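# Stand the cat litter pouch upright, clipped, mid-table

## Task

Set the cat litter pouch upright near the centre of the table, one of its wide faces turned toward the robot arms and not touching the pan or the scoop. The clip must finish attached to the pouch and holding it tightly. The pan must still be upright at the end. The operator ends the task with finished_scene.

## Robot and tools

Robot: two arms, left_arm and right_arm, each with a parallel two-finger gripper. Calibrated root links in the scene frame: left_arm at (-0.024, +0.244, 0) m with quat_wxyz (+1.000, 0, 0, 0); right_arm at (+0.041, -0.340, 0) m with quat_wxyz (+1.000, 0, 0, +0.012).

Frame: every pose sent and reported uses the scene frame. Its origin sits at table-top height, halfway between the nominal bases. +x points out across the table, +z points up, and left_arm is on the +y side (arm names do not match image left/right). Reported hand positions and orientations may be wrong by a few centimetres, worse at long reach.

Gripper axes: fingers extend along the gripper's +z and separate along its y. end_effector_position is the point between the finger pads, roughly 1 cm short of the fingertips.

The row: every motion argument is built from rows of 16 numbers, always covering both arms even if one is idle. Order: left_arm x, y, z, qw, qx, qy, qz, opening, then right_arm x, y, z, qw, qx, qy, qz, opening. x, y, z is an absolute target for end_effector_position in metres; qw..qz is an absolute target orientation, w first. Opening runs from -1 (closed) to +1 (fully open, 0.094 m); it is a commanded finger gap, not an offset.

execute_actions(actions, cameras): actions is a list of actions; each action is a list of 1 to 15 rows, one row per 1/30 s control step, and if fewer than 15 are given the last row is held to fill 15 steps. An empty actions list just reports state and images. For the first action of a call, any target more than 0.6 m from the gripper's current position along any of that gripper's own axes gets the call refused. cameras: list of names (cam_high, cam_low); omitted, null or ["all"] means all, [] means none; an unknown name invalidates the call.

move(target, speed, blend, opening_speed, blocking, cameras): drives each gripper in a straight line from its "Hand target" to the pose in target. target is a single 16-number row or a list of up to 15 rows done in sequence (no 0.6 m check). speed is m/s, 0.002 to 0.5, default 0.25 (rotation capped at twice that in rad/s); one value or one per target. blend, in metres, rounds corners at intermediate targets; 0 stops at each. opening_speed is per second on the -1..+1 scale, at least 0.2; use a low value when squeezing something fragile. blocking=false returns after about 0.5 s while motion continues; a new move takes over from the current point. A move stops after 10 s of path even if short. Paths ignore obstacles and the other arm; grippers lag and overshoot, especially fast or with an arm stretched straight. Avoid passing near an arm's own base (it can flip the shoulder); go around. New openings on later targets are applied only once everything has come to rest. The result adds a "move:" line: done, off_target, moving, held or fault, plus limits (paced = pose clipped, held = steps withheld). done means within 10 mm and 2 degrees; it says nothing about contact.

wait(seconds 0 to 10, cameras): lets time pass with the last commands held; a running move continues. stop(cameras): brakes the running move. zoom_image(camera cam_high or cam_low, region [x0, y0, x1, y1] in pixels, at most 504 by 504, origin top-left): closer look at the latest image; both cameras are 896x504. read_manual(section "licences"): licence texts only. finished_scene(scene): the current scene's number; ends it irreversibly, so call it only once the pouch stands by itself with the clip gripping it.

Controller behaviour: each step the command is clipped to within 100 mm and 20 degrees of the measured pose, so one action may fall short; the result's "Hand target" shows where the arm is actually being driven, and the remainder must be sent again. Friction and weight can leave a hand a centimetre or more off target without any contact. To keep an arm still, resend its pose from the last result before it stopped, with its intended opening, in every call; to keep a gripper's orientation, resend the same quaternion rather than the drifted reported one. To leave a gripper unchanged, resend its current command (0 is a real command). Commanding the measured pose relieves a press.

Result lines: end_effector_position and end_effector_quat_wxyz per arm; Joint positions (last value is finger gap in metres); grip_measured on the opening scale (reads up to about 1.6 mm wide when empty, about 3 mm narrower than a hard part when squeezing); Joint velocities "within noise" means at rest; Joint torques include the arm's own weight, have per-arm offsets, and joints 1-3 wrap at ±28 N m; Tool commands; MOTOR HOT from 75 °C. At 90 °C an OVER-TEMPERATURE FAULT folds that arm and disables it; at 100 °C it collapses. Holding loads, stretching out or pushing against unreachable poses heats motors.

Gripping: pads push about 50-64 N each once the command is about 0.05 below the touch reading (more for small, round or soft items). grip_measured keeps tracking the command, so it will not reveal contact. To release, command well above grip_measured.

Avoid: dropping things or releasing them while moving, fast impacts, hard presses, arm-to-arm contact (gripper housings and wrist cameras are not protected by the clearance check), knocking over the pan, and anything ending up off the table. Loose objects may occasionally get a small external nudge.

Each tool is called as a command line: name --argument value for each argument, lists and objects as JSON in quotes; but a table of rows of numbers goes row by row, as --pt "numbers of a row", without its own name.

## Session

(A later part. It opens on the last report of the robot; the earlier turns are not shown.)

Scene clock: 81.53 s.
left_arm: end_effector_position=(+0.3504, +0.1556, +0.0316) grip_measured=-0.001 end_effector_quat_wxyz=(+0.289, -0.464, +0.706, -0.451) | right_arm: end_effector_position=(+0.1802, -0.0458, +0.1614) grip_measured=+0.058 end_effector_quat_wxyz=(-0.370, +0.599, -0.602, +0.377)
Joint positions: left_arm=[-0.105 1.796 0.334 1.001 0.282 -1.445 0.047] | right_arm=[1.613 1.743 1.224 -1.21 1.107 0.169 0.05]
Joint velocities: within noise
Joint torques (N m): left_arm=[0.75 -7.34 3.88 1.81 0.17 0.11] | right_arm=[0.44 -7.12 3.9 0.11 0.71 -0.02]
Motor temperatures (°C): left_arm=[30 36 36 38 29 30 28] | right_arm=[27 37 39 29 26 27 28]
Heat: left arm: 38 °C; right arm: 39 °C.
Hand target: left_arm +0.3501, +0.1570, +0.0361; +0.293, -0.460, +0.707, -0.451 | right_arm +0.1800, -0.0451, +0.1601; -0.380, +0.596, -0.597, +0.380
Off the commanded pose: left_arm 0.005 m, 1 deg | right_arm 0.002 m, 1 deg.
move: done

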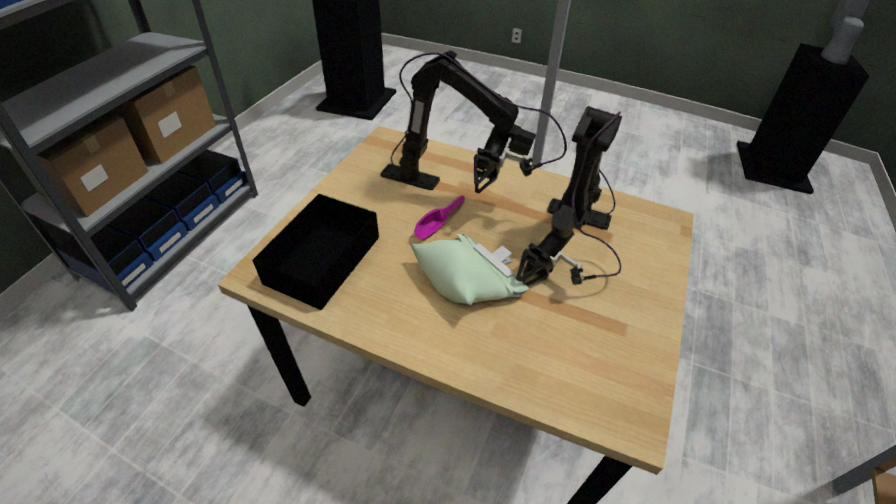

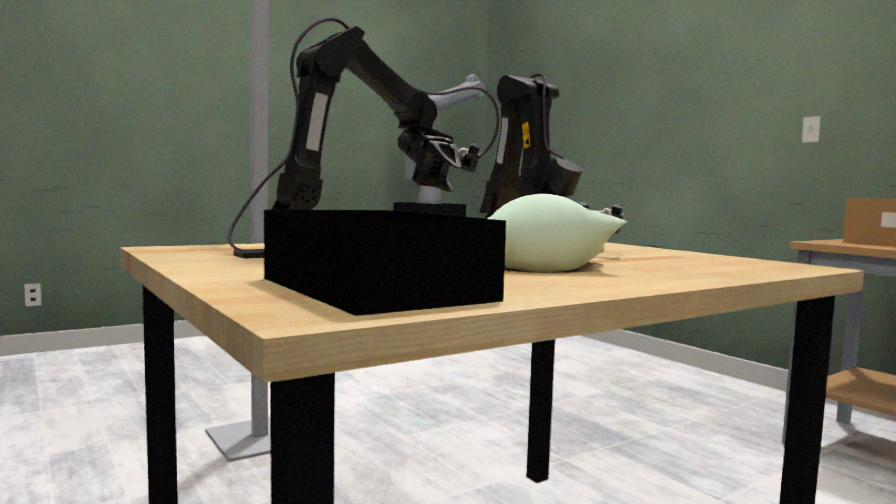

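move --target '[0.350, 0.157, 0.036, 0.2929, -0.4596, 0.7072, -0.4505, 0.0, 0.185, -0.042, 0.055, 0.380, -0.5963, 0.5963, -0.380, 0.06]' --speed 0.1

zoom_image --camera "cam_high" --region '[420, 190, 560, 300]'

zoom_image --camera "cam_low" --region '[380, 140, 640, 290]'

Scene clock: 83.63 s.
left_arm: end_effector_position=(+0.3503, +0.1556, +0.0315) grip_measured=-0.001 end_effector_quat_wxyz=(+0.289, -0.464, +0.706, -0.450) | right_arm: end_effector_position=(+0.1812, -0.0390, +0.0575) grip_measured=+0.058 end_effector_quat_wxyz=(-0.375, +0.602, -0.599, +0.372)
Joint positions: left_arm=[-0.105 1.796 0.334 1.001 0.282 -1.445 0.047] | right_arm=[1.609 1.932 1.007 -0.759 1.11 0.128 0.05]
Joint velocities: within noise
Joint torques (N m): left_arm=[0.4 -7.15 3.96 1.79 0.12 0.15] | right_arm=[-0.68 -7.1 3.25 0.14 0.73 0.01]
Motor temperatures (°C): left_arm=[30 36 36 38 29 30 28] | right_arm=[27 37 38 29 26 27 28]
Heat: left arm: 38 °C; right arm: 38 °C.
Hand target: left_arm +0.3501, +0.1570, +0.0360; +0.293, -0.460, +0.707, -0.451 | right_arm +0.1848, -0.0420, +0.0551; -0.380, +0.596, -0.597, +0.380
Off the commanded pose: left_arm 0.005 m, 1 deg | right_arm 0.006 m, 1 deg.
move: done

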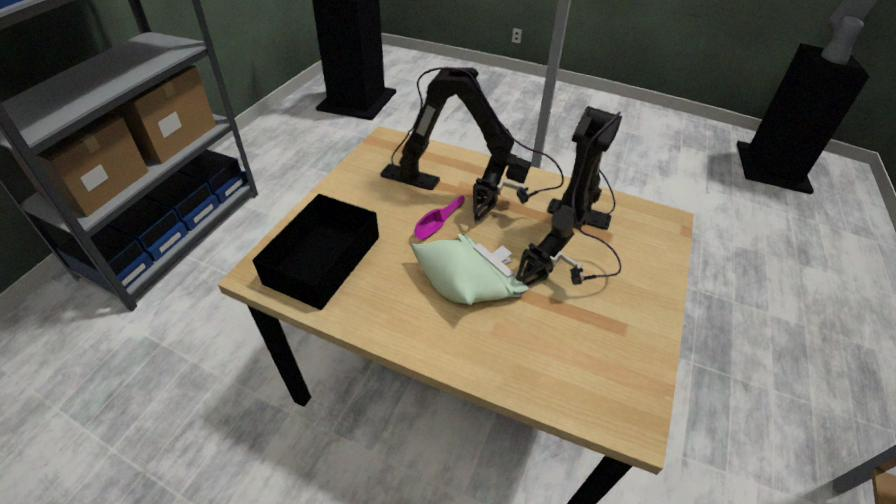

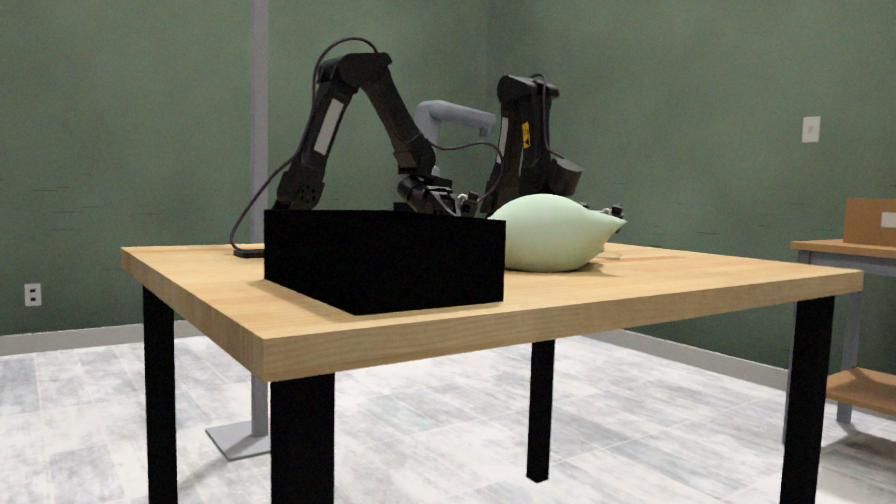

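Scaled by 3.600.

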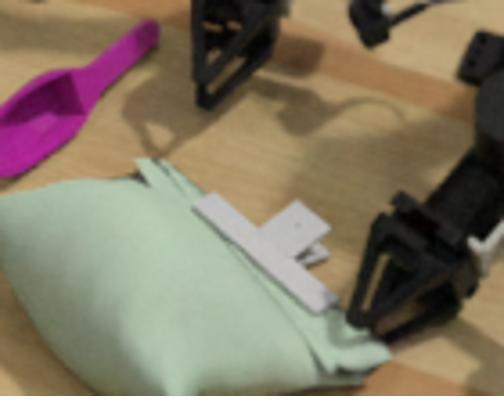

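Scaled by 1.938.

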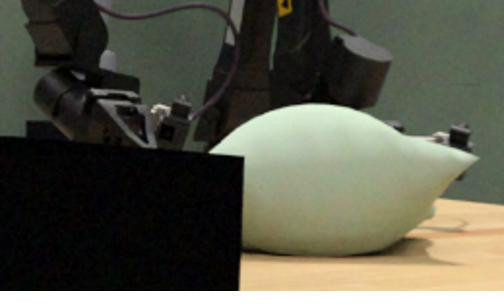

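move --target '[0.350, 0.157, 0.036, 0.2929, -0.4596, 0.7072, -0.4505, 0.0, 0.205, -0.016, 0.036, 0.380, -0.5963, 0.5963, -0.380, 0.06]' --speed 0.08 --cameras '["cam_high"]'

zoom_image --camera "cam_high" --region '[440, 190, 540, 270]'

Scene clock: 85.57 s.
left_arm: end_effector_position=(+0.3503, +0.1556, +0.0315) grip_measured=-0.001 end_effector_quat_wxyz=(+0.289, -0.464, +0.706, -0.450) | right_arm: end_effector_position=(+0.2011, -0.0230, +0.0338) grip_measured=+0.058 end_effector_quat_wxyz=(-0.368, +0.608, -0.593, +0.380)
Joint positions: left_arm=[-0.105 1.796 0.334 1.001 0.282 -1.445 0.047] | right_arm=[1.543 2.021 1.021 -0.572 1.114 -0.028 0.05]
Joint velocities: within noise
Joint torques (N m): left_arm=[0.55 -7.43 3.97 1.81 0.11 0.11] | right_arm=[-0.65 -7.25 6.04 0.28 0.7 0.03]
Motor temperatures (°C): left_arm=[30 36 36 38 29 30 28] | right_arm=[27 37 38 29 26 27 28]
Heat: left arm: 38 °C; right arm: 38 °C.
Hand target: left_arm +0.3501, +0.1570, +0.0360; +0.293, -0.459, +0.707, -0.451 | right_arm +0.2048, -0.0163, +0.0361; -0.380, +0.596, -0.596, +0.380
Off the commanded pose: left_arm 0.005 m, 1 deg | right_arm 0.008 m, 2 deg.
move: done
Images, in order (width x height): cam_high 896x504.

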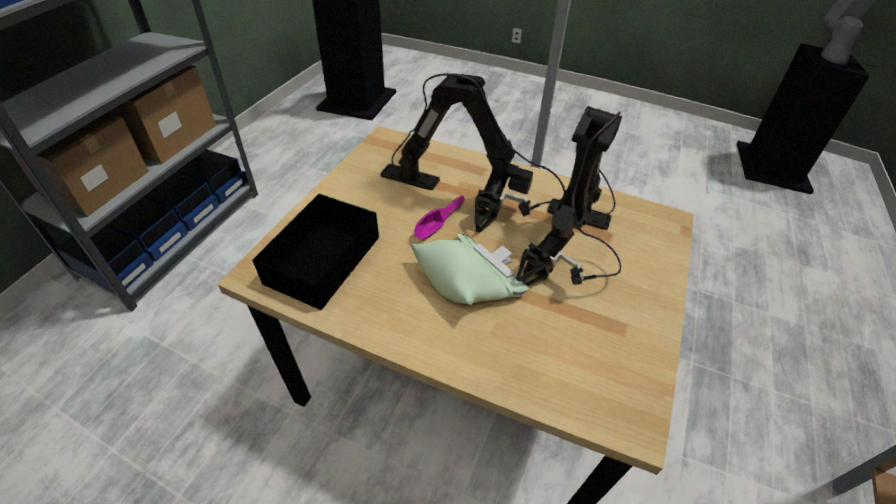

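Scaled by 5.040.

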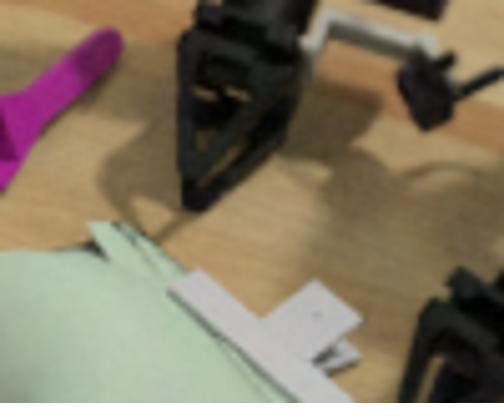

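move --target '[0.350, 0.157, 0.036, 0.2929, -0.4596, 0.7072, -0.4505, 0.0, 0.262, -0.010, 0.036, 0.380, -0.5963, 0.5963, -0.380, 0.06]' --speed 0.06 --cameras '["cam_high"]'

zoom_image --camera "cam_high" --region '[440, 200, 540, 280]'

Scene clock: 87.43 s.
left_arm: end_effector_position=(+0.3503, +0.1556, +0.0315) grip_measured=-0.001 end_effector_quat_wxyz=(+0.289, -0.464, +0.706, -0.450) | right_arm: end_effector_position=(+0.2605, -0.0082, +0.0375) grip_measured=+0.058 end_effector_quat_wxyz=(-0.375, +0.602, -0.589, +0.387)
Joint positions: left_arm=[-0.105 1.796 0.334 1.001 0.282 -1.445 0.047] | right_arm=[1.372 2.021 0.997 -0.196 1.109 -0.414 0.05]
Joint velocities: within noise
Joint torques (N m): left_arm=[0.44 -7.15 3.81 1.8 0.12 0.14] | right_arm=[-0.88 -9.35 3.25 0.99 0.43 0.08]
Motor temperatures (°C): left_arm=[30 36 36 38 29 30 28] | right_arm=[27 38 38 29 27 27 28]
Heat: left arm: 38 °C; right arm: 38 °C.
Hand target: left_arm +0.3501, +0.1570, +0.0360; +0.293, -0.459, +0.707, -0.451 | right_arm +0.2620, -0.0101, +0.0360; -0.379, +0.596, -0.597, +0.380
Off the commanded pose: left_arm 0.005 m, 1 deg | right_arm 0.003 m, 1 deg.
move: done
Images, in order (width x height): cam_high 896x504.

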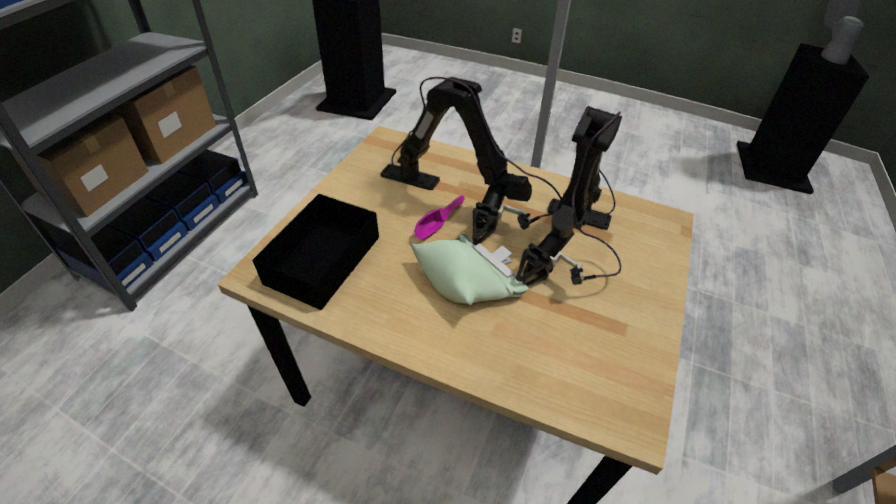

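Scaled by 5.040.

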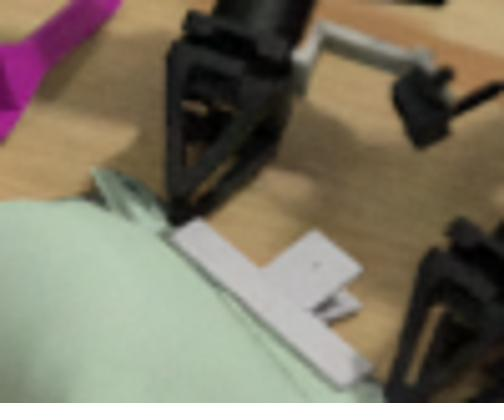

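move --pt "0.350 0.157 0.036 0.2929 -0.4596 0.7072 -0.4505 0.0 0.225 -0.010 0.040 0.3082 -0.4838 0.6909 -0.4402 0.06" --pt "0.350 0.157 0.036 0.2929 -0.4596 0.7072 -0.4505 0.0 0.246 -0.020 0.034 0.3082 -0.4838 0.6909 -0.4402 0.06" --speed 0.06 --cameras '["cam_high"]'

zoom_image --camera "cam_high" --region '[440, 200, 540, 280]'

Scene clock: 92.00 s.
left_arm: end_effector_position=(+0.3503, +0.1556, +0.0315) grip_measured=-0.001 end_effector_quat_wxyz=(+0.289, -0.464, +0.706, -0.450) | right_arm: end_effector_position=(+0.2436, -0.0201, +0.0328) grip_measured=+0.058 end_effector_quat_wxyz=(+0.296, -0.488, +0.693, -0.440)
Joint positions: left_arm=[-0.105 1.796 0.334 1.001 0.282 -1.445 0.047] | right_arm=[1.405 2.315 1.495 -1.177 1.07 0.456 0.05]
Joint velocities: within noise
Joint torques (N m): left_arm=[0.46 -7.43 3.84 1.81 0.15 0.14] | right_arm=[-0.25 -11.19 3.15 -0.36 0.73 0.02]
Motor temperatures (°C): left_arm=[30 35 36 38 29 30 28] | right_arm=[27 39 37 29 27 27 28]
Heat: left arm: 38 °C; right arm: 39 °C.
Hand target: left_arm +0.3501, +0.1570, +0.0360; +0.293, -0.459, +0.707, -0.451 | right_arm +0.2460, -0.0201, +0.0341; +0.308, -0.483, +0.691, -0.441
Off the commanded pose: left_arm 0.005 m, 1 deg | right_arm 0.003 m, 2 deg.
move: done
Images, in order (width x height): cam_high 896x504.

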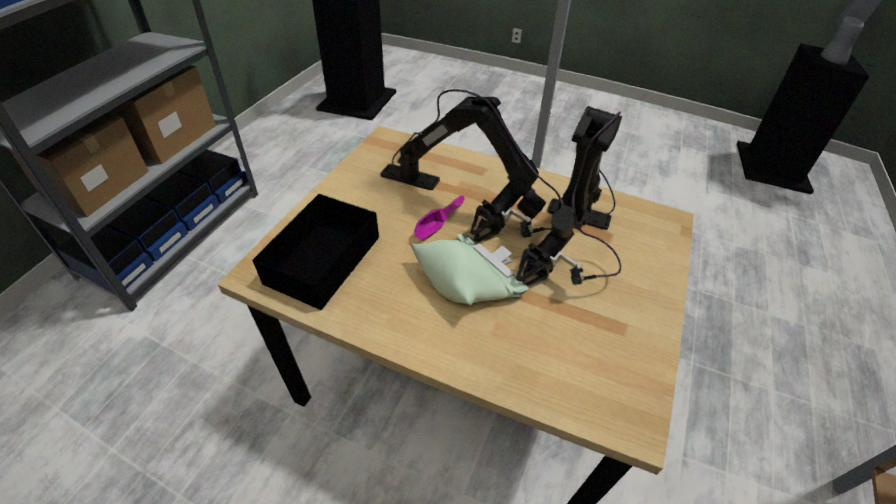

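Scaled by 5.040.

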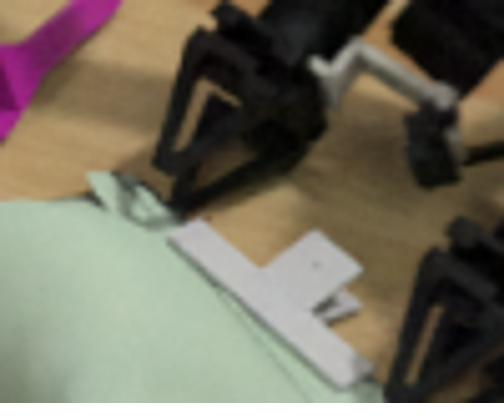

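move --target '[0.350, 0.157, 0.036, 0.2929, -0.4596, 0.7072, -0.4505, 0.0, 0.267, -0.029, 0.034, 0.3082, -0.4838, 0.6909, -0.4402, 0.06]' --speed 0.05 --cameras '["cam_high"]'

zoom_image --camera "cam_high" --region '[440, 200, 540, 280]'

Scene clock: 93.50 s.
left_arm: end_effector_position=(+0.3503, +0.1556, +0.0315) grip_measured=-0.001 end_effector_quat_wxyz=(+0.289, -0.464, +0.706, -0.450) | right_arm: end_effector_position=(+0.2651, -0.0294, +0.0341) grip_measured=+0.058 end_effector_quat_wxyz=(+0.298, -0.494, +0.679, -0.454)
Joint positions: left_arm=[-0.105 1.796 0.334 1.001 0.282 -1.445 0.047] | right_arm=[1.35 2.283 1.43 -1.066 1.118 0.336 0.05]
Joint velocities: within noise
Joint torques (N m): left_arm=[0.42 -7.36 4 1.83 0.13 0.13] | right_arm=[-0.62 -12.04 3.02 -0.01 0.44 0.04]
Motor temperatures (°C): left_arm=[30 35 36 38 29 30 28] | right_arm=[27 39 37 29 27 27 28]
Heat: left arm: 38 °C; right arm: 39 °C.
Hand target: left_arm +0.3501, +0.1570, +0.0360; +0.293, -0.459, +0.707, -0.451 | right_arm +0.2670, -0.0290, +0.0341; +0.308, -0.483, +0.691, -0.441
Off the commanded pose: left_arm 0.005 m, 1 deg | right_arm 0.002 m, 3 deg.
move: off_target (right_arm)
Images, in order (width x height): cam_high 896x504.

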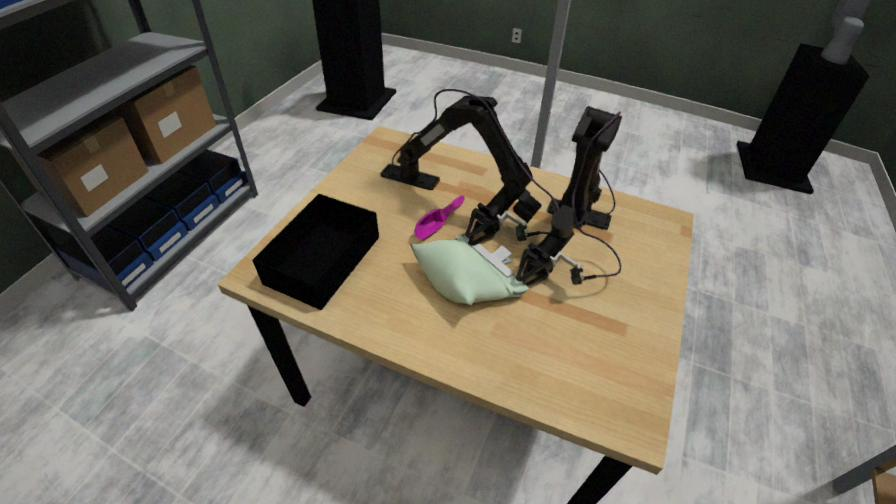

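Scaled by 5.040.

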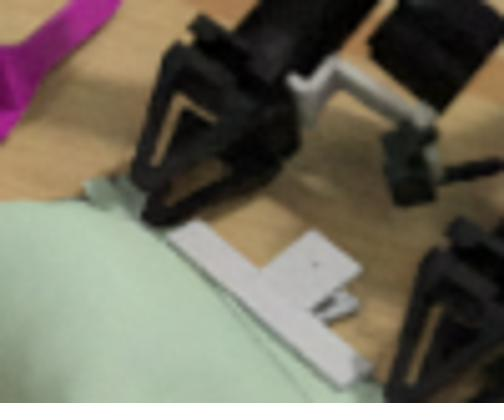

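move --target '[0.290, 0.183, 0.034, 0.2929, -0.4596, 0.7072, -0.4505, 0.0, 0.210, -0.010, 0.040, 0.3082, -0.4838, 0.6909, -0.4402, 0.06]' --speed 0.06

zoom_image --camera "cam_high" --region '[400, 210, 560, 310]'

zoom_image --camera "cam_low" --region '[480, 170, 660, 280]'

Scene clock: 96.13 s.
left_arm: end_effector_position=(+0.2906, +0.1823, +0.0293) grip_measured=-0.001 end_effector_quat_wxyz=(+0.285, -0.468, +0.707, -0.447) | right_arm: end_effector_position=(+0.2103, -0.0152, +0.0434) grip_measured=+0.058 end_effector_quat_wxyz=(+0.302, -0.488, +0.689, -0.441)
Joint positions: left_arm=[0.015 1.624 0.104 1.028 0.388 -1.388 0.047] | right_arm=[1.497 2.334 1.551 -1.35 1.041 0.616 0.05]
Joint velocities: within noise
Joint torques (N m): left_arm=[0.42 -4.75 2.96 2 0.17 0.15] | right_arm=[0.31 -9.02 6.34 -0.77 0.5 0.11]
Motor temperatures (°C): left_arm=[30 35 36 38 29 30 28] | right_arm=[27 40 37 29 27 27 28]
Heat: left arm: 38 °C; right arm: 40 °C.
Hand target: left_arm +0.2900, +0.1829, +0.0339; +0.293, -0.460, +0.707, -0.450 | right_arm +0.2099, -0.0101, +0.0400; +0.308, -0.484, +0.691, -0.440
Off the commanded pose: left_arm 0.005 m, 1 deg | right_arm 0.006 m, 1 deg.
move: done

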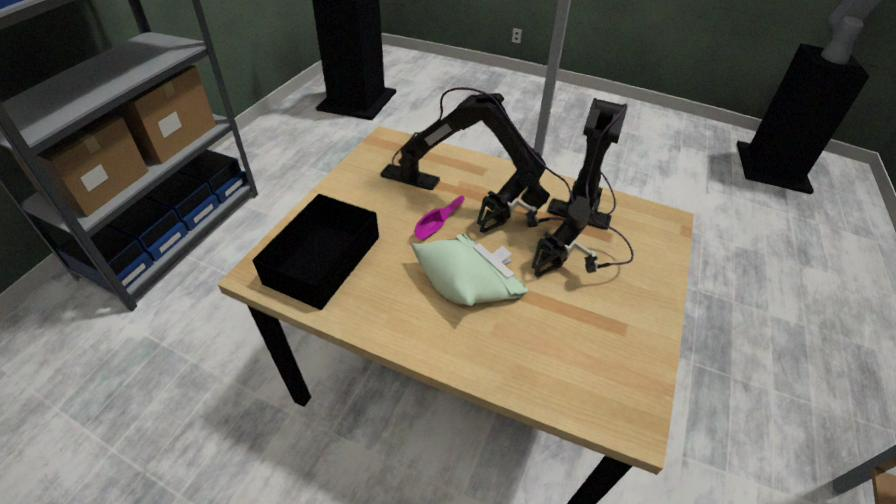

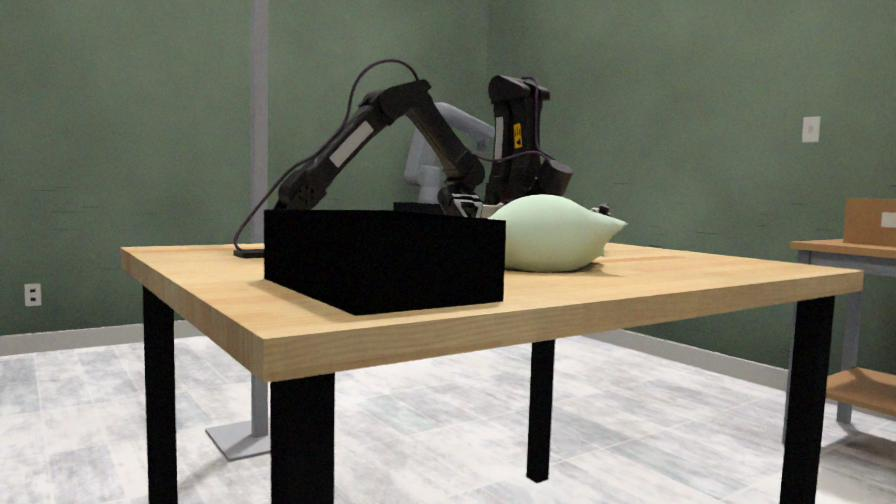

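Scaled by 3.150.

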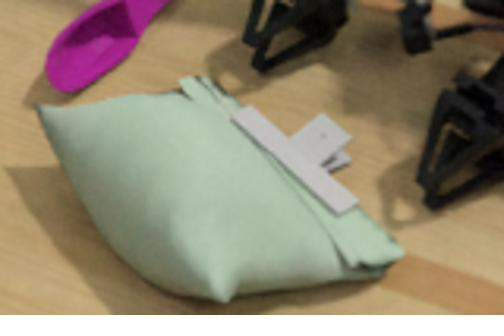

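Scaled by 2.800.

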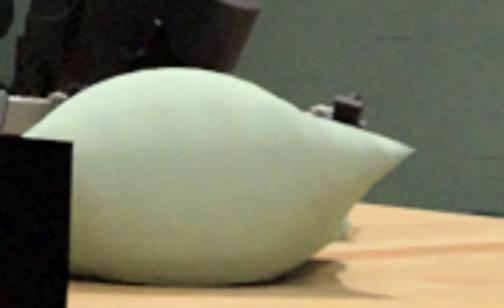

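move --target '[0.290, 0.183, 0.034, 0.2929, -0.4596, 0.7072, -0.4505, 0.0, 0.212, -0.012, 0.024, 0.3082, -0.4838, 0.6909, -0.4402, 0.06]' --speed 0.03 --cameras '["cam_high"]'

zoom_image --camera "cam_high" --region '[440, 180, 540, 260]'

Scene clock: 97.80 s.
left_arm: end_effector_position=(+0.2906, +0.1822, +0.0293) grip_measured=-0.001 end_effector_quat_wxyz=(+0.285, -0.468, +0.707, -0.448) | right_arm: end_effector_position=(+0.2104, -0.0131, +0.0324) grip_measured=+0.058 end_effector_quat_wxyz=(+0.304, -0.488, +0.690, -0.440)
Joint positions: left_arm=[0.015 1.624 0.104 1.028 0.389 -1.388 0.047] | right_arm=[1.497 2.361 1.551 -1.319 1.041 0.616 0.05]
Joint velocities: within noise
Joint torques (N m): left_arm=[0.44 -4.93 2.93 2.01 0.22 0.1] | right_arm=[-0.27 -9.22 4.22 -0.49 0.52 0.08]
Motor temperatures (°C): left_arm=[30 35 36 38 29 30 28] | right_arm=[27 40 37 29 27 27 28]
Heat: left arm: 38 °C; right arm: 40 °C.
Hand target: left_arm +0.2900, +0.1829, +0.0339; +0.293, -0.460, +0.707, -0.450 | right_arm +0.2119, -0.0122, +0.0242; +0.308, -0.484, +0.691, -0.440
Off the commanded pose: left_arm 0.005 m, 1 deg | right_arm 0.009 m, 1 deg.
move: done
Images, in order (width x height): cam_high 896x504.

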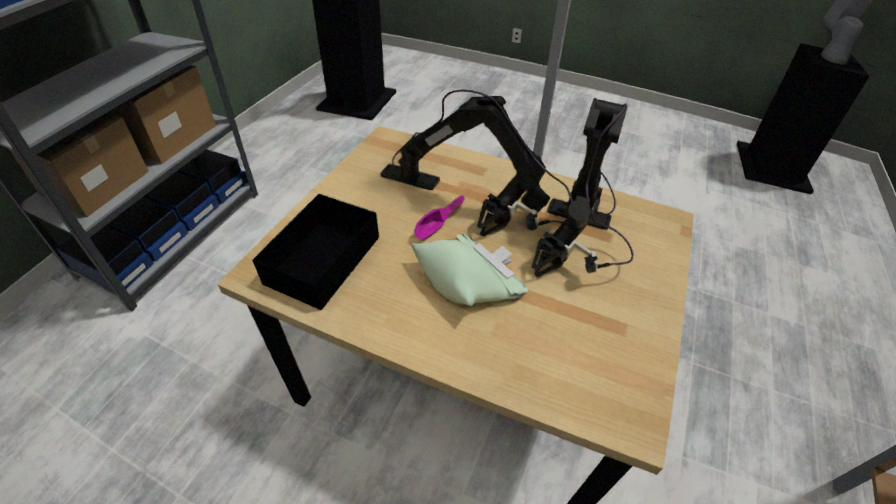

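Scaled by 5.040.

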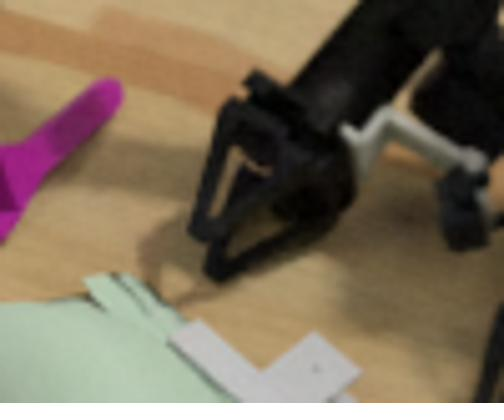

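move --target '[0.290, 0.183, 0.034, 0.2929, -0.4596, 0.7072, -0.4505, 0.0, 0.212, -0.012, 0.018, 0.3082, -0.4838, 0.6909, -0.4402, 0.06]' --speed 0.03 --cameras '[]'

Scene clock: 98.63 s.
left_arm: end_effector_position=(+0.2906, +0.1822, +0.0293) grip_measured=-0.001 end_effector_quat_wxyz=(+0.285, -0.468, +0.707, -0.448) | right_arm: end_effector_position=(+0.2105, -0.0125, +0.0299) grip_measured=+0.058 end_effector_quat_wxyz=(+0.305, -0.487, +0.690, -0.440)
Joint positions: left_arm=[0.015 1.624 0.104 1.028 0.389 -1.388 0.047] | right_arm=[1.497 2.368 1.551 -1.311 1.043 0.616 0.05]
Joint velocities: within noise
Joint torques (N m): left_arm=[0.49 -4.89 2.95 1.99 0.18 0.12] | right_arm=[-0.46 -9.05 3.75 -0.48 0.45 0.11]
Motor temperatures (°C): left_arm=[30 35 36 38 29 30 28] | right_arm=[27 40 37 29 27 27 28]
Heat: left arm: 38 °C; right arm: 40 °C.
Hand target: left_arm +0.2900, +0.1830, +0.0339; +0.293, -0.460, +0.707, -0.450 | right_arm +0.2118, -0.0124, +0.0183; +0.308, -0.484, +0.691, -0.440
Off the commanded pose: left_arm 0.005 m, 1 deg | right_arm 0.012 m, 1 deg.
move: off_target (right_arm)
No camera images: "cameras" was empty.

move --target '[0.290, 0.183, 0.034, 0.2929, -0.4596, 0.7072, -0.4505, 0.0, 0.245, -0.026, 0.021, 0.3082, -0.4838, 0.6909, -0.4402, 0.06]' --speed 0.05 --cameras '["cam_high"]'

zoom_image --camera "cam_high" --region '[440, 200, 540, 280]'

Scene clock: 100.43 s.
left_arm: end_effector_position=(+0.2906, +0.1822, +0.0293) grip_measured=-0.001 end_effector_quat_wxyz=(+0.285, -0.467, +0.707, -0.447) | right_arm: end_effector_position=(+0.2447, -0.0261, +0.0297) grip_measured=+0.058 end_effector_quat_wxyz=(+0.304, -0.495, +0.668, -0.464)
Joint positions: left_arm=[0.015 1.624 0.104 1.028 0.389 -1.387 0.047] | right_arm=[1.412 2.336 1.464 -1.179 1.123 0.466 0.05]
Joint velocities: within noise
Joint torques (N m): left_arm=[0.55 -5.09 3.04 2.01 0.17 0.15] | right_arm=[-0.84 -11.62 2.55 0.03 0.15 -0.06]
Motor temperatures (°C): left_arm=[30 35 36 38 29 30 28] | right_arm=[27 40 36 29 27 27 28]
Heat: left arm: 38 °C; right arm: 40 °C.
Hand target: left_arm +0.2900, +0.1830, +0.0339; +0.293, -0.460, +0.707, -0.450 | right_arm +0.2449, -0.0256, +0.0214; +0.307, -0.482, +0.691, -0.442
Off the commanded pose: left_arm 0.005 m, 1 deg | right_arm 0.009 m, 4 deg.
move: off_target (right_arm)
Images, in order (width x height): cam_high 896x504.

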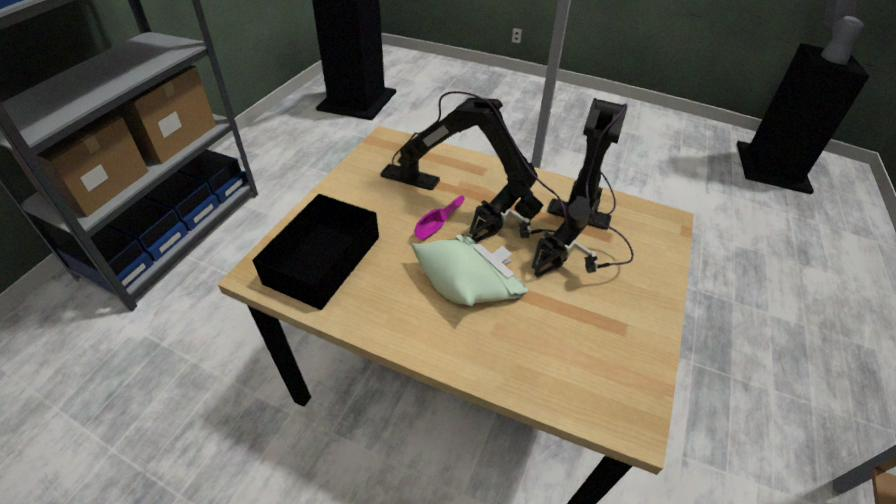

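Scaled by 5.040.

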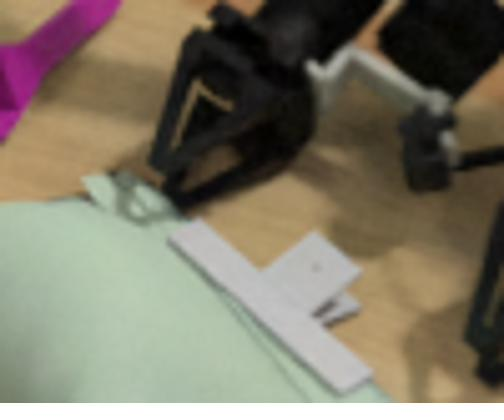

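move --target '[0.290, 0.183, 0.034, 0.2929, -0.4596, 0.7072, -0.4505, 0.0, 0.265, -0.035, 0.022, 0.3082, -0.4838, 0.6909, -0.4402, 0.06]' --speed 0.04 --cameras '["cam_high"]'

zoom_image --camera "cam_high" --region '[440, 200, 540, 280]'

Scene clock: 101.83 s.
left_arm: end_effector_position=(+0.2906, +0.1822, +0.0293) grip_measured=-0.001 end_effector_quat_wxyz=(+0.285, -0.467, +0.707, -0.447) | right_arm: end_effector_position=(+0.2641, -0.0335, +0.0298) grip_measured=+0.058 end_effector_quat_wxyz=(+0.307, -0.494, +0.670, -0.461)
Joint positions: left_arm=[0.015 1.624 0.104 1.028 0.389 -1.387 0.047] | right_arm=[1.357 2.289 1.395 -1.039 1.146 0.346 0.05]
Joint velocities: within noise
Joint torques (N m): left_arm=[0.36 -4.96 3.29 1.94 0.12 0.16] | right_arm=[-0.99 -11.23 2.61 0.12 0.09 0.04]
Motor temperatures (°C): left_arm=[30 35 36 38 29 30 28] | right_arm=[27 41 36 29 27 27 28]
Heat: left arm: 38 °C; right arm: 41 °C.
Hand target: left_arm +0.2900, +0.1830, +0.0339; +0.293, -0.460, +0.707, -0.450 | right_arm +0.2648, -0.0347, +0.0222; +0.307, -0.483, +0.691, -0.442
Off the commanded pose: left_arm 0.005 m, 1 deg | right_arm 0.008 m, 4 deg.
move: off_target (right_arm)
Images, in order (width x height): cam_high 896x504.

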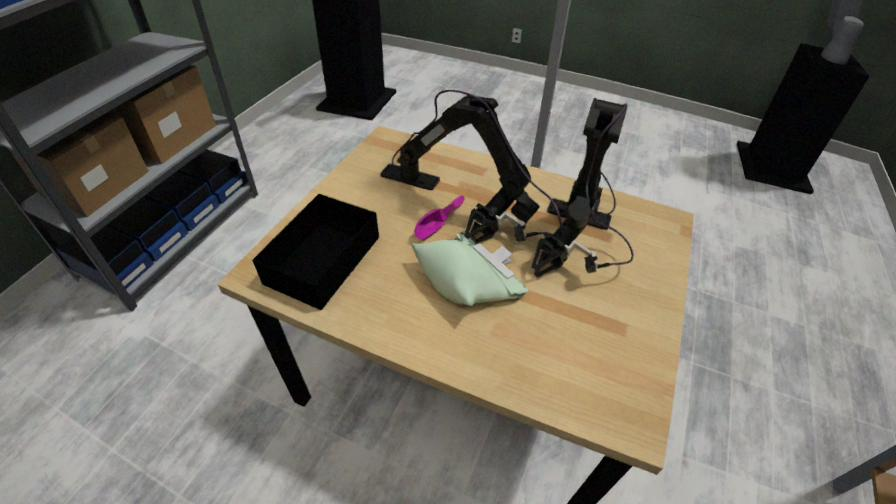

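Scaled by 5.040.

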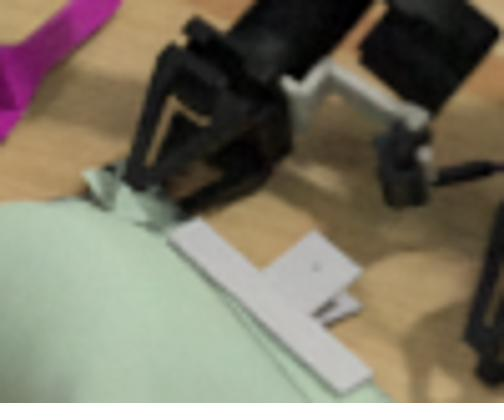

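move --target '[0.290, 0.183, 0.030, 0.2929, -0.4596, 0.7072, -0.4505, 0.06, 0.276, -0.040, 0.023, 0.3082, -0.4838, 0.6909, -0.4402, 0.06]' --speed 0.04 --cameras '["cam_high"]'

zoom_image --camera "cam_high" --region '[440, 200, 560, 300]'

Scene clock: 104.93 s.
left_arm: end_effector_position=(+0.2938, +0.1823, +0.0340) grip_measured=+0.058 end_effector_quat_wxyz=(+0.295, -0.461, +0.703, -0.454) | right_arm: end_effector_position=(+0.2739, -0.0368, +0.0300) grip_measured=+0.058 end_effector_quat_wxyz=(+0.309, -0.493, +0.672, -0.458)
Joint positions: left_arm=[0.015 1.637 0.104 1.069 0.389 -1.387 0.05] | right_arm=[1.328 2.262 1.358 -0.955 1.151 0.275 0.05]
Joint velocities: within noise
Joint torques (N m): left_arm=[0.49 -2.88 2.85 2.01 0.19 0.17] | right_arm=[-1.37 -11.21 2.62 0.14 0.21 0.03]
Motor temperatures (°C): left_arm=[30 35 36 39 29 30 28] | right_arm=[27 41 36 29 27 27 28]
Heat: left arm: 39 °C; right arm: 41 °C.
Hand target: left_arm +0.2899, +0.1830, +0.0300; +0.293, -0.460, +0.707, -0.450 | right_arm +0.2758, -0.0398, +0.0232; +0.307, -0.483, +0.691, -0.442
Off the commanded pose: left_arm 0.006 m, 1 deg | right_arm 0.008 m, 3 deg.
move: off_target (right_arm)
Images, in order (width x height): cam_high 896x504.

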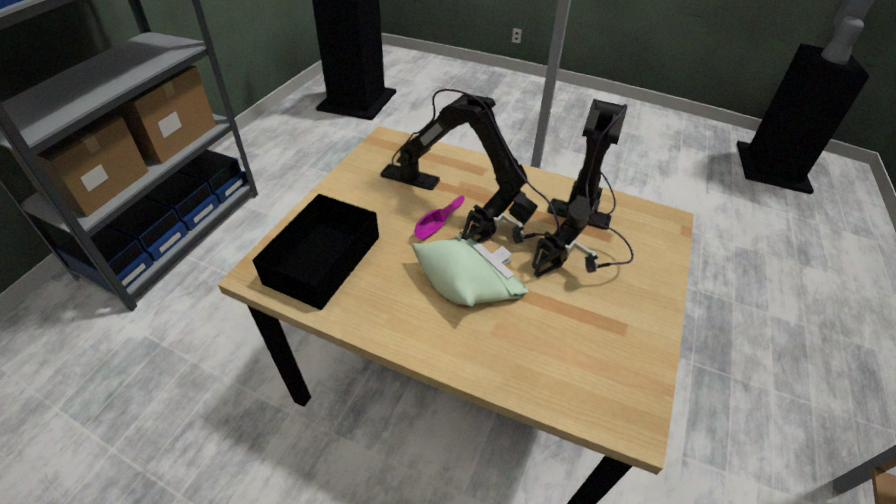

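Scaled by 4.200.

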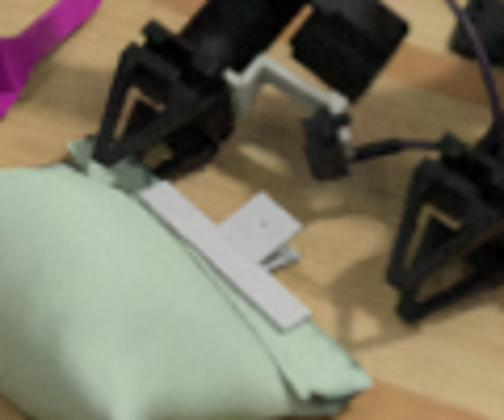

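move --pt "0.322 0.169 0.023 0.2929 -0.4596 0.7072 -0.4505 0.06 0.276 -0.040 0.023 0.3082 -0.4838 0.6909 -0.4402 0.06" --pt "0.350 0.157 0.022 0.2929 -0.4596 0.7072 -0.4505 0.06 0.276 -0.040 0.023 0.3082 -0.4838 0.6909 -0.4402 0.06" --speed 0.05 --blend 0.005 --cameras '["cam_high"]'

zoom_image --camera "cam_high" --region '[440, 210, 560, 310]'

Scene clock: 107.20 s.
left_arm: end_effector_position=(+0.3485, +0.1576, +0.0286) grip_measured=+0.058 end_effector_quat_wxyz=(+0.298, -0.455, +0.703, -0.459) | right_arm: end_effector_position=(+0.2739, -0.0368, +0.0299) grip_measured=+0.058 end_effector_quat_wxyz=(+0.309, -0.493, +0.672, -0.458)
Joint positions: left_arm=[-0.093 1.849 0.311 1.105 0.299 -1.434 0.05] | right_arm=[1.328 2.262 1.358 -0.955 1.151 0.273 0.05]
Joint velocities: within noise
Joint torques (N m): left_arm=[-0.5 -4.26 4.77 1.74 -0.01 0.09] | right_arm=[-1.26 -11.21 2.55 0.13 0.21 0.09]
Motor temperatures (°C): left_arm=[30 35 36 39 29 30 28] | right_arm=[27 41 36 29 26 27 28]
Heat: left arm: 39 °C; right arm: 41 °C.
Hand target: left_arm +0.3498, +0.1570, +0.0221; +0.293, -0.459, +0.707, -0.451 | right_arm +0.2758, -0.0398, +0.0232; +0.307, -0.483, +0.691, -0.442
Off the commanded pose: left_arm 0.007 m, 1 deg | right_arm 0.008 m, 3 deg.
move: off_target (right_arm)
Images, in order (width x height): cam_high 896x504.

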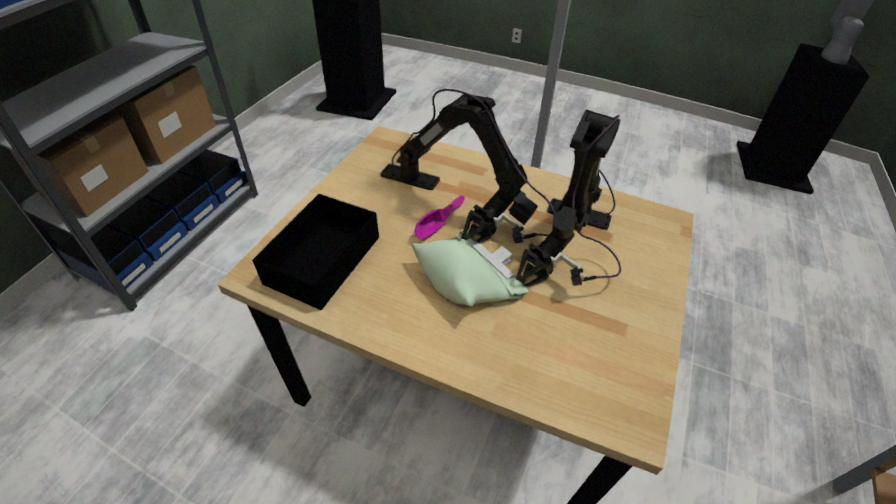

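Scaled by 4.200.

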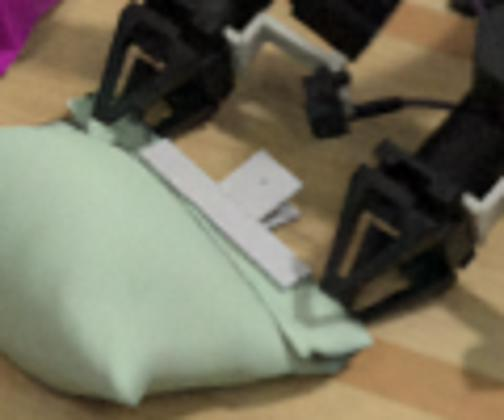

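move --target '[0.380, 0.143, 0.022, 0.2929, -0.4596, 0.7072, -0.4505, 0.06, 0.276, -0.040, 0.023, 0.3082, -0.4838, 0.6909, -0.4402, 0.06]' --speed 0.04

zoom_image --camera "cam_high" --region '[440, 210, 560, 310]'

zoom_image --camera "cam_low" --region '[480, 170, 660, 280]'

Scene clock: 108.57 s.
left_arm: end_effector_position=(+0.3782, +0.1439, +0.0290) grip_measured=+0.058 end_effector_quat_wxyz=(+0.298, -0.455, +0.702, -0.459) | right_arm: end_effector_position=(+0.2740, -0.0368, +0.0300) grip_measured=+0.058 end_effector_quat_wxyz=(+0.309, -0.493, +0.672, -0.458)
Joint positions: left_arm=[-0.135 1.91 0.437 1.045 0.261 -1.453 0.05] | right_arm=[1.328 2.262 1.358 -0.955 1.152 0.273 0.05]
Joint velocities: within noise
Joint torques (N m): left_arm=[-0.25 -5.16 5.39 1.74 -0.09 0.03] | right_arm=[-1.42 -11.25 2.56 0.17 0.2 0.03]
Motor temperatures (°C): left_arm=[30 35 36 39 29 30 28] | right_arm=[27 41 36 29 26 27 28]
Heat: left arm: 39 °C; right arm: 41 °C.
Hand target: left_arm +0.3797, +0.1431, +0.0221; +0.293, -0.459, +0.707, -0.451 | right_arm +0.2759, -0.0398, +0.0232; +0.307, -0.483, +0.691, -0.442
Off the commanded pose: left_arm 0.007 m, 1 deg | right_arm 0.008 m, 3 deg.
move: off_target (right_arm)

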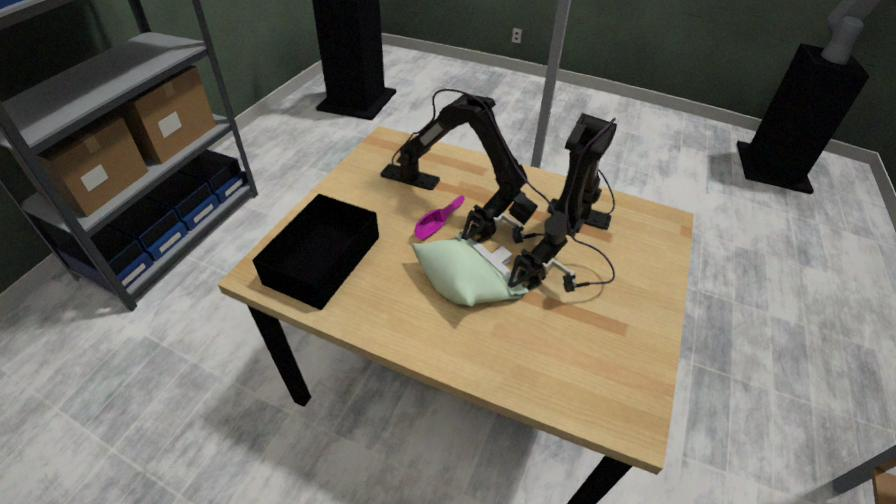

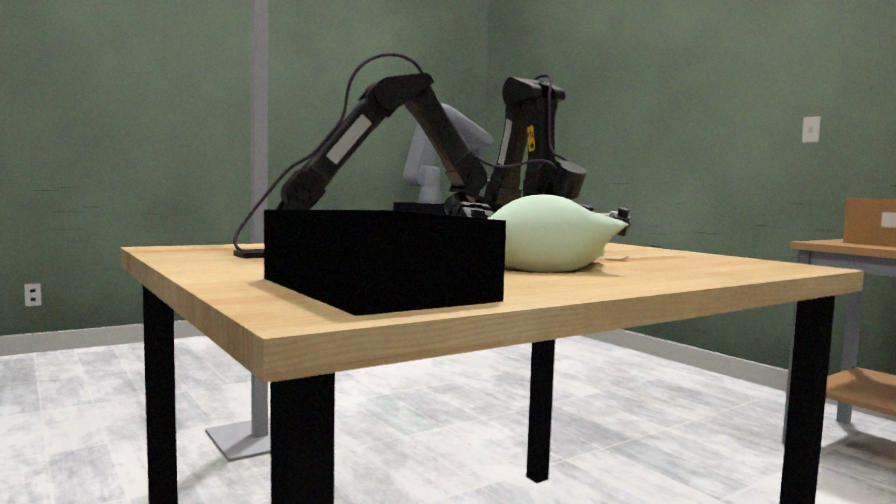

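Scaled by 4.200.

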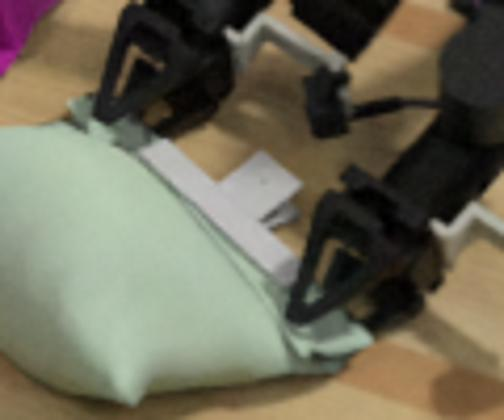

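Scaled by 2.800.

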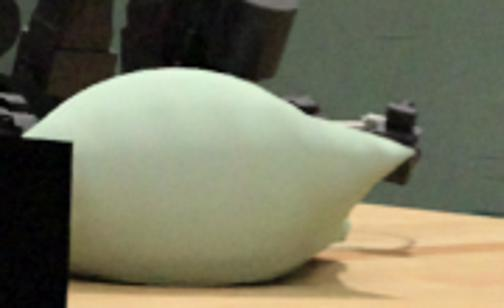

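move --target '[0.3935, 0.137, 0.082, 0.2929, -0.4596, 0.7072, -0.4505, 0.06, 0.2895, -0.046, 0.082, 0.3082, -0.4838, 0.6909, -0.4402, 0.06]' --speed 0.06

zoom_image --camera "cam_high" --region '[420, 200, 560, 310]'

zoom_image --camera "cam_low" --region '[440, 150, 660, 290]'

Scene clock: 110.67 s.
left_arm: end_effector_position=(+0.3824, +0.1401, +0.0583) grip_measured=+0.059 end_effector_quat_wxyz=(+0.271, -0.474, +0.717, -0.434) | right_arm: end_effector_position=(+0.2821, -0.0429, +0.0624) grip_measured=+0.058 end_effector_quat_wxyz=(+0.290, -0.498, +0.695, -0.431)
Joint positions: left_arm=[-0.15 1.704 0.533 0.657 0.244 -1.46 0.05] | right_arm=[1.286 2.131 1.354 -0.977 1.083 0.177 0.05]
Joint velocities: within noise
Joint torques (N m): left_arm=[-0.65 -8.5 7.92 2.05 -0.03 0.04] | right_arm=[-1.18 -12.64 4.88 -0.23 1.04 -0.03]
Motor temperatures (°C): left_arm=[30 35 36 39 29 30 28] | right_arm=[27 42 35 29 27 27 28]
Heat: left arm: 39 °C; right arm: 42 °C.
Hand target: left_arm +0.3928, +0.1372, +0.0819; +0.293, -0.460, +0.707, -0.450 | right_arm +0.2893, -0.0461, +0.0815; +0.308, -0.484, +0.691, -0.440
Off the commanded pose: left_arm 0.026 m, 4 deg | right_arm 0.021 m, 3 deg.
move: off_target (left_arm, right_arm)

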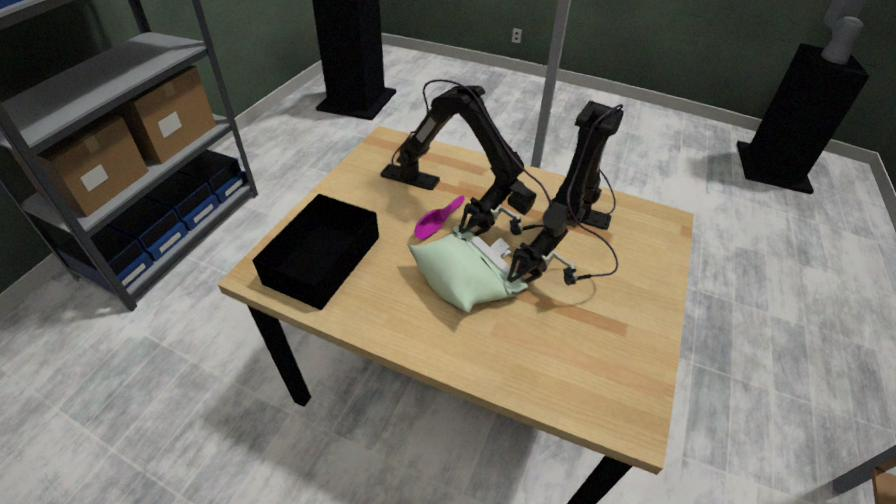

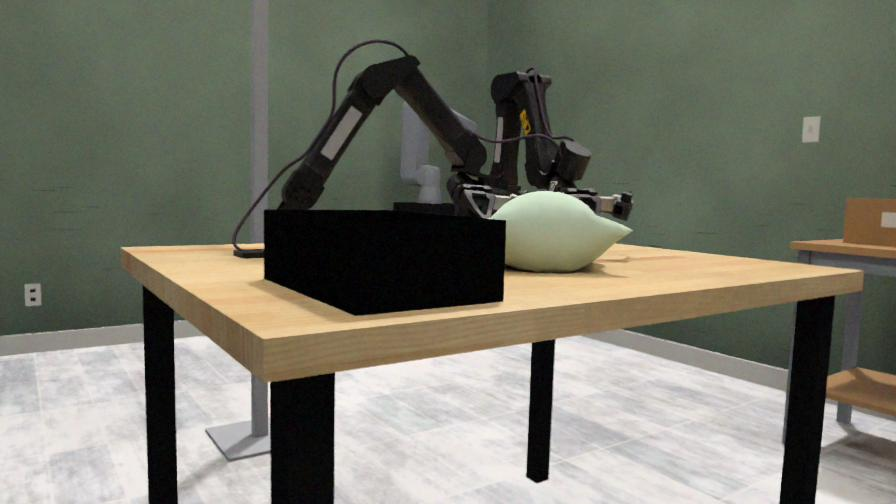

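Scaled by 3.600.

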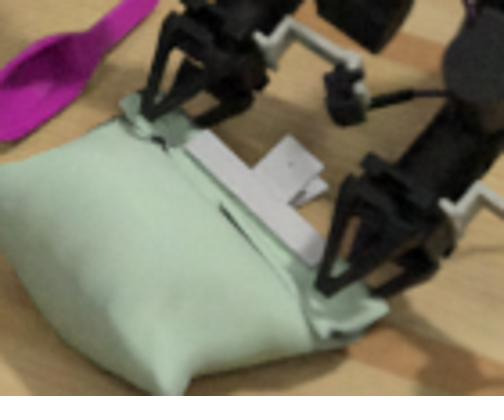

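Scaled by 2.291.

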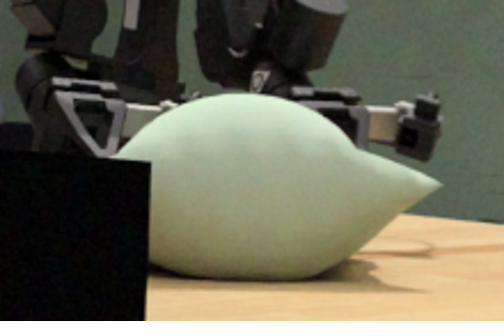

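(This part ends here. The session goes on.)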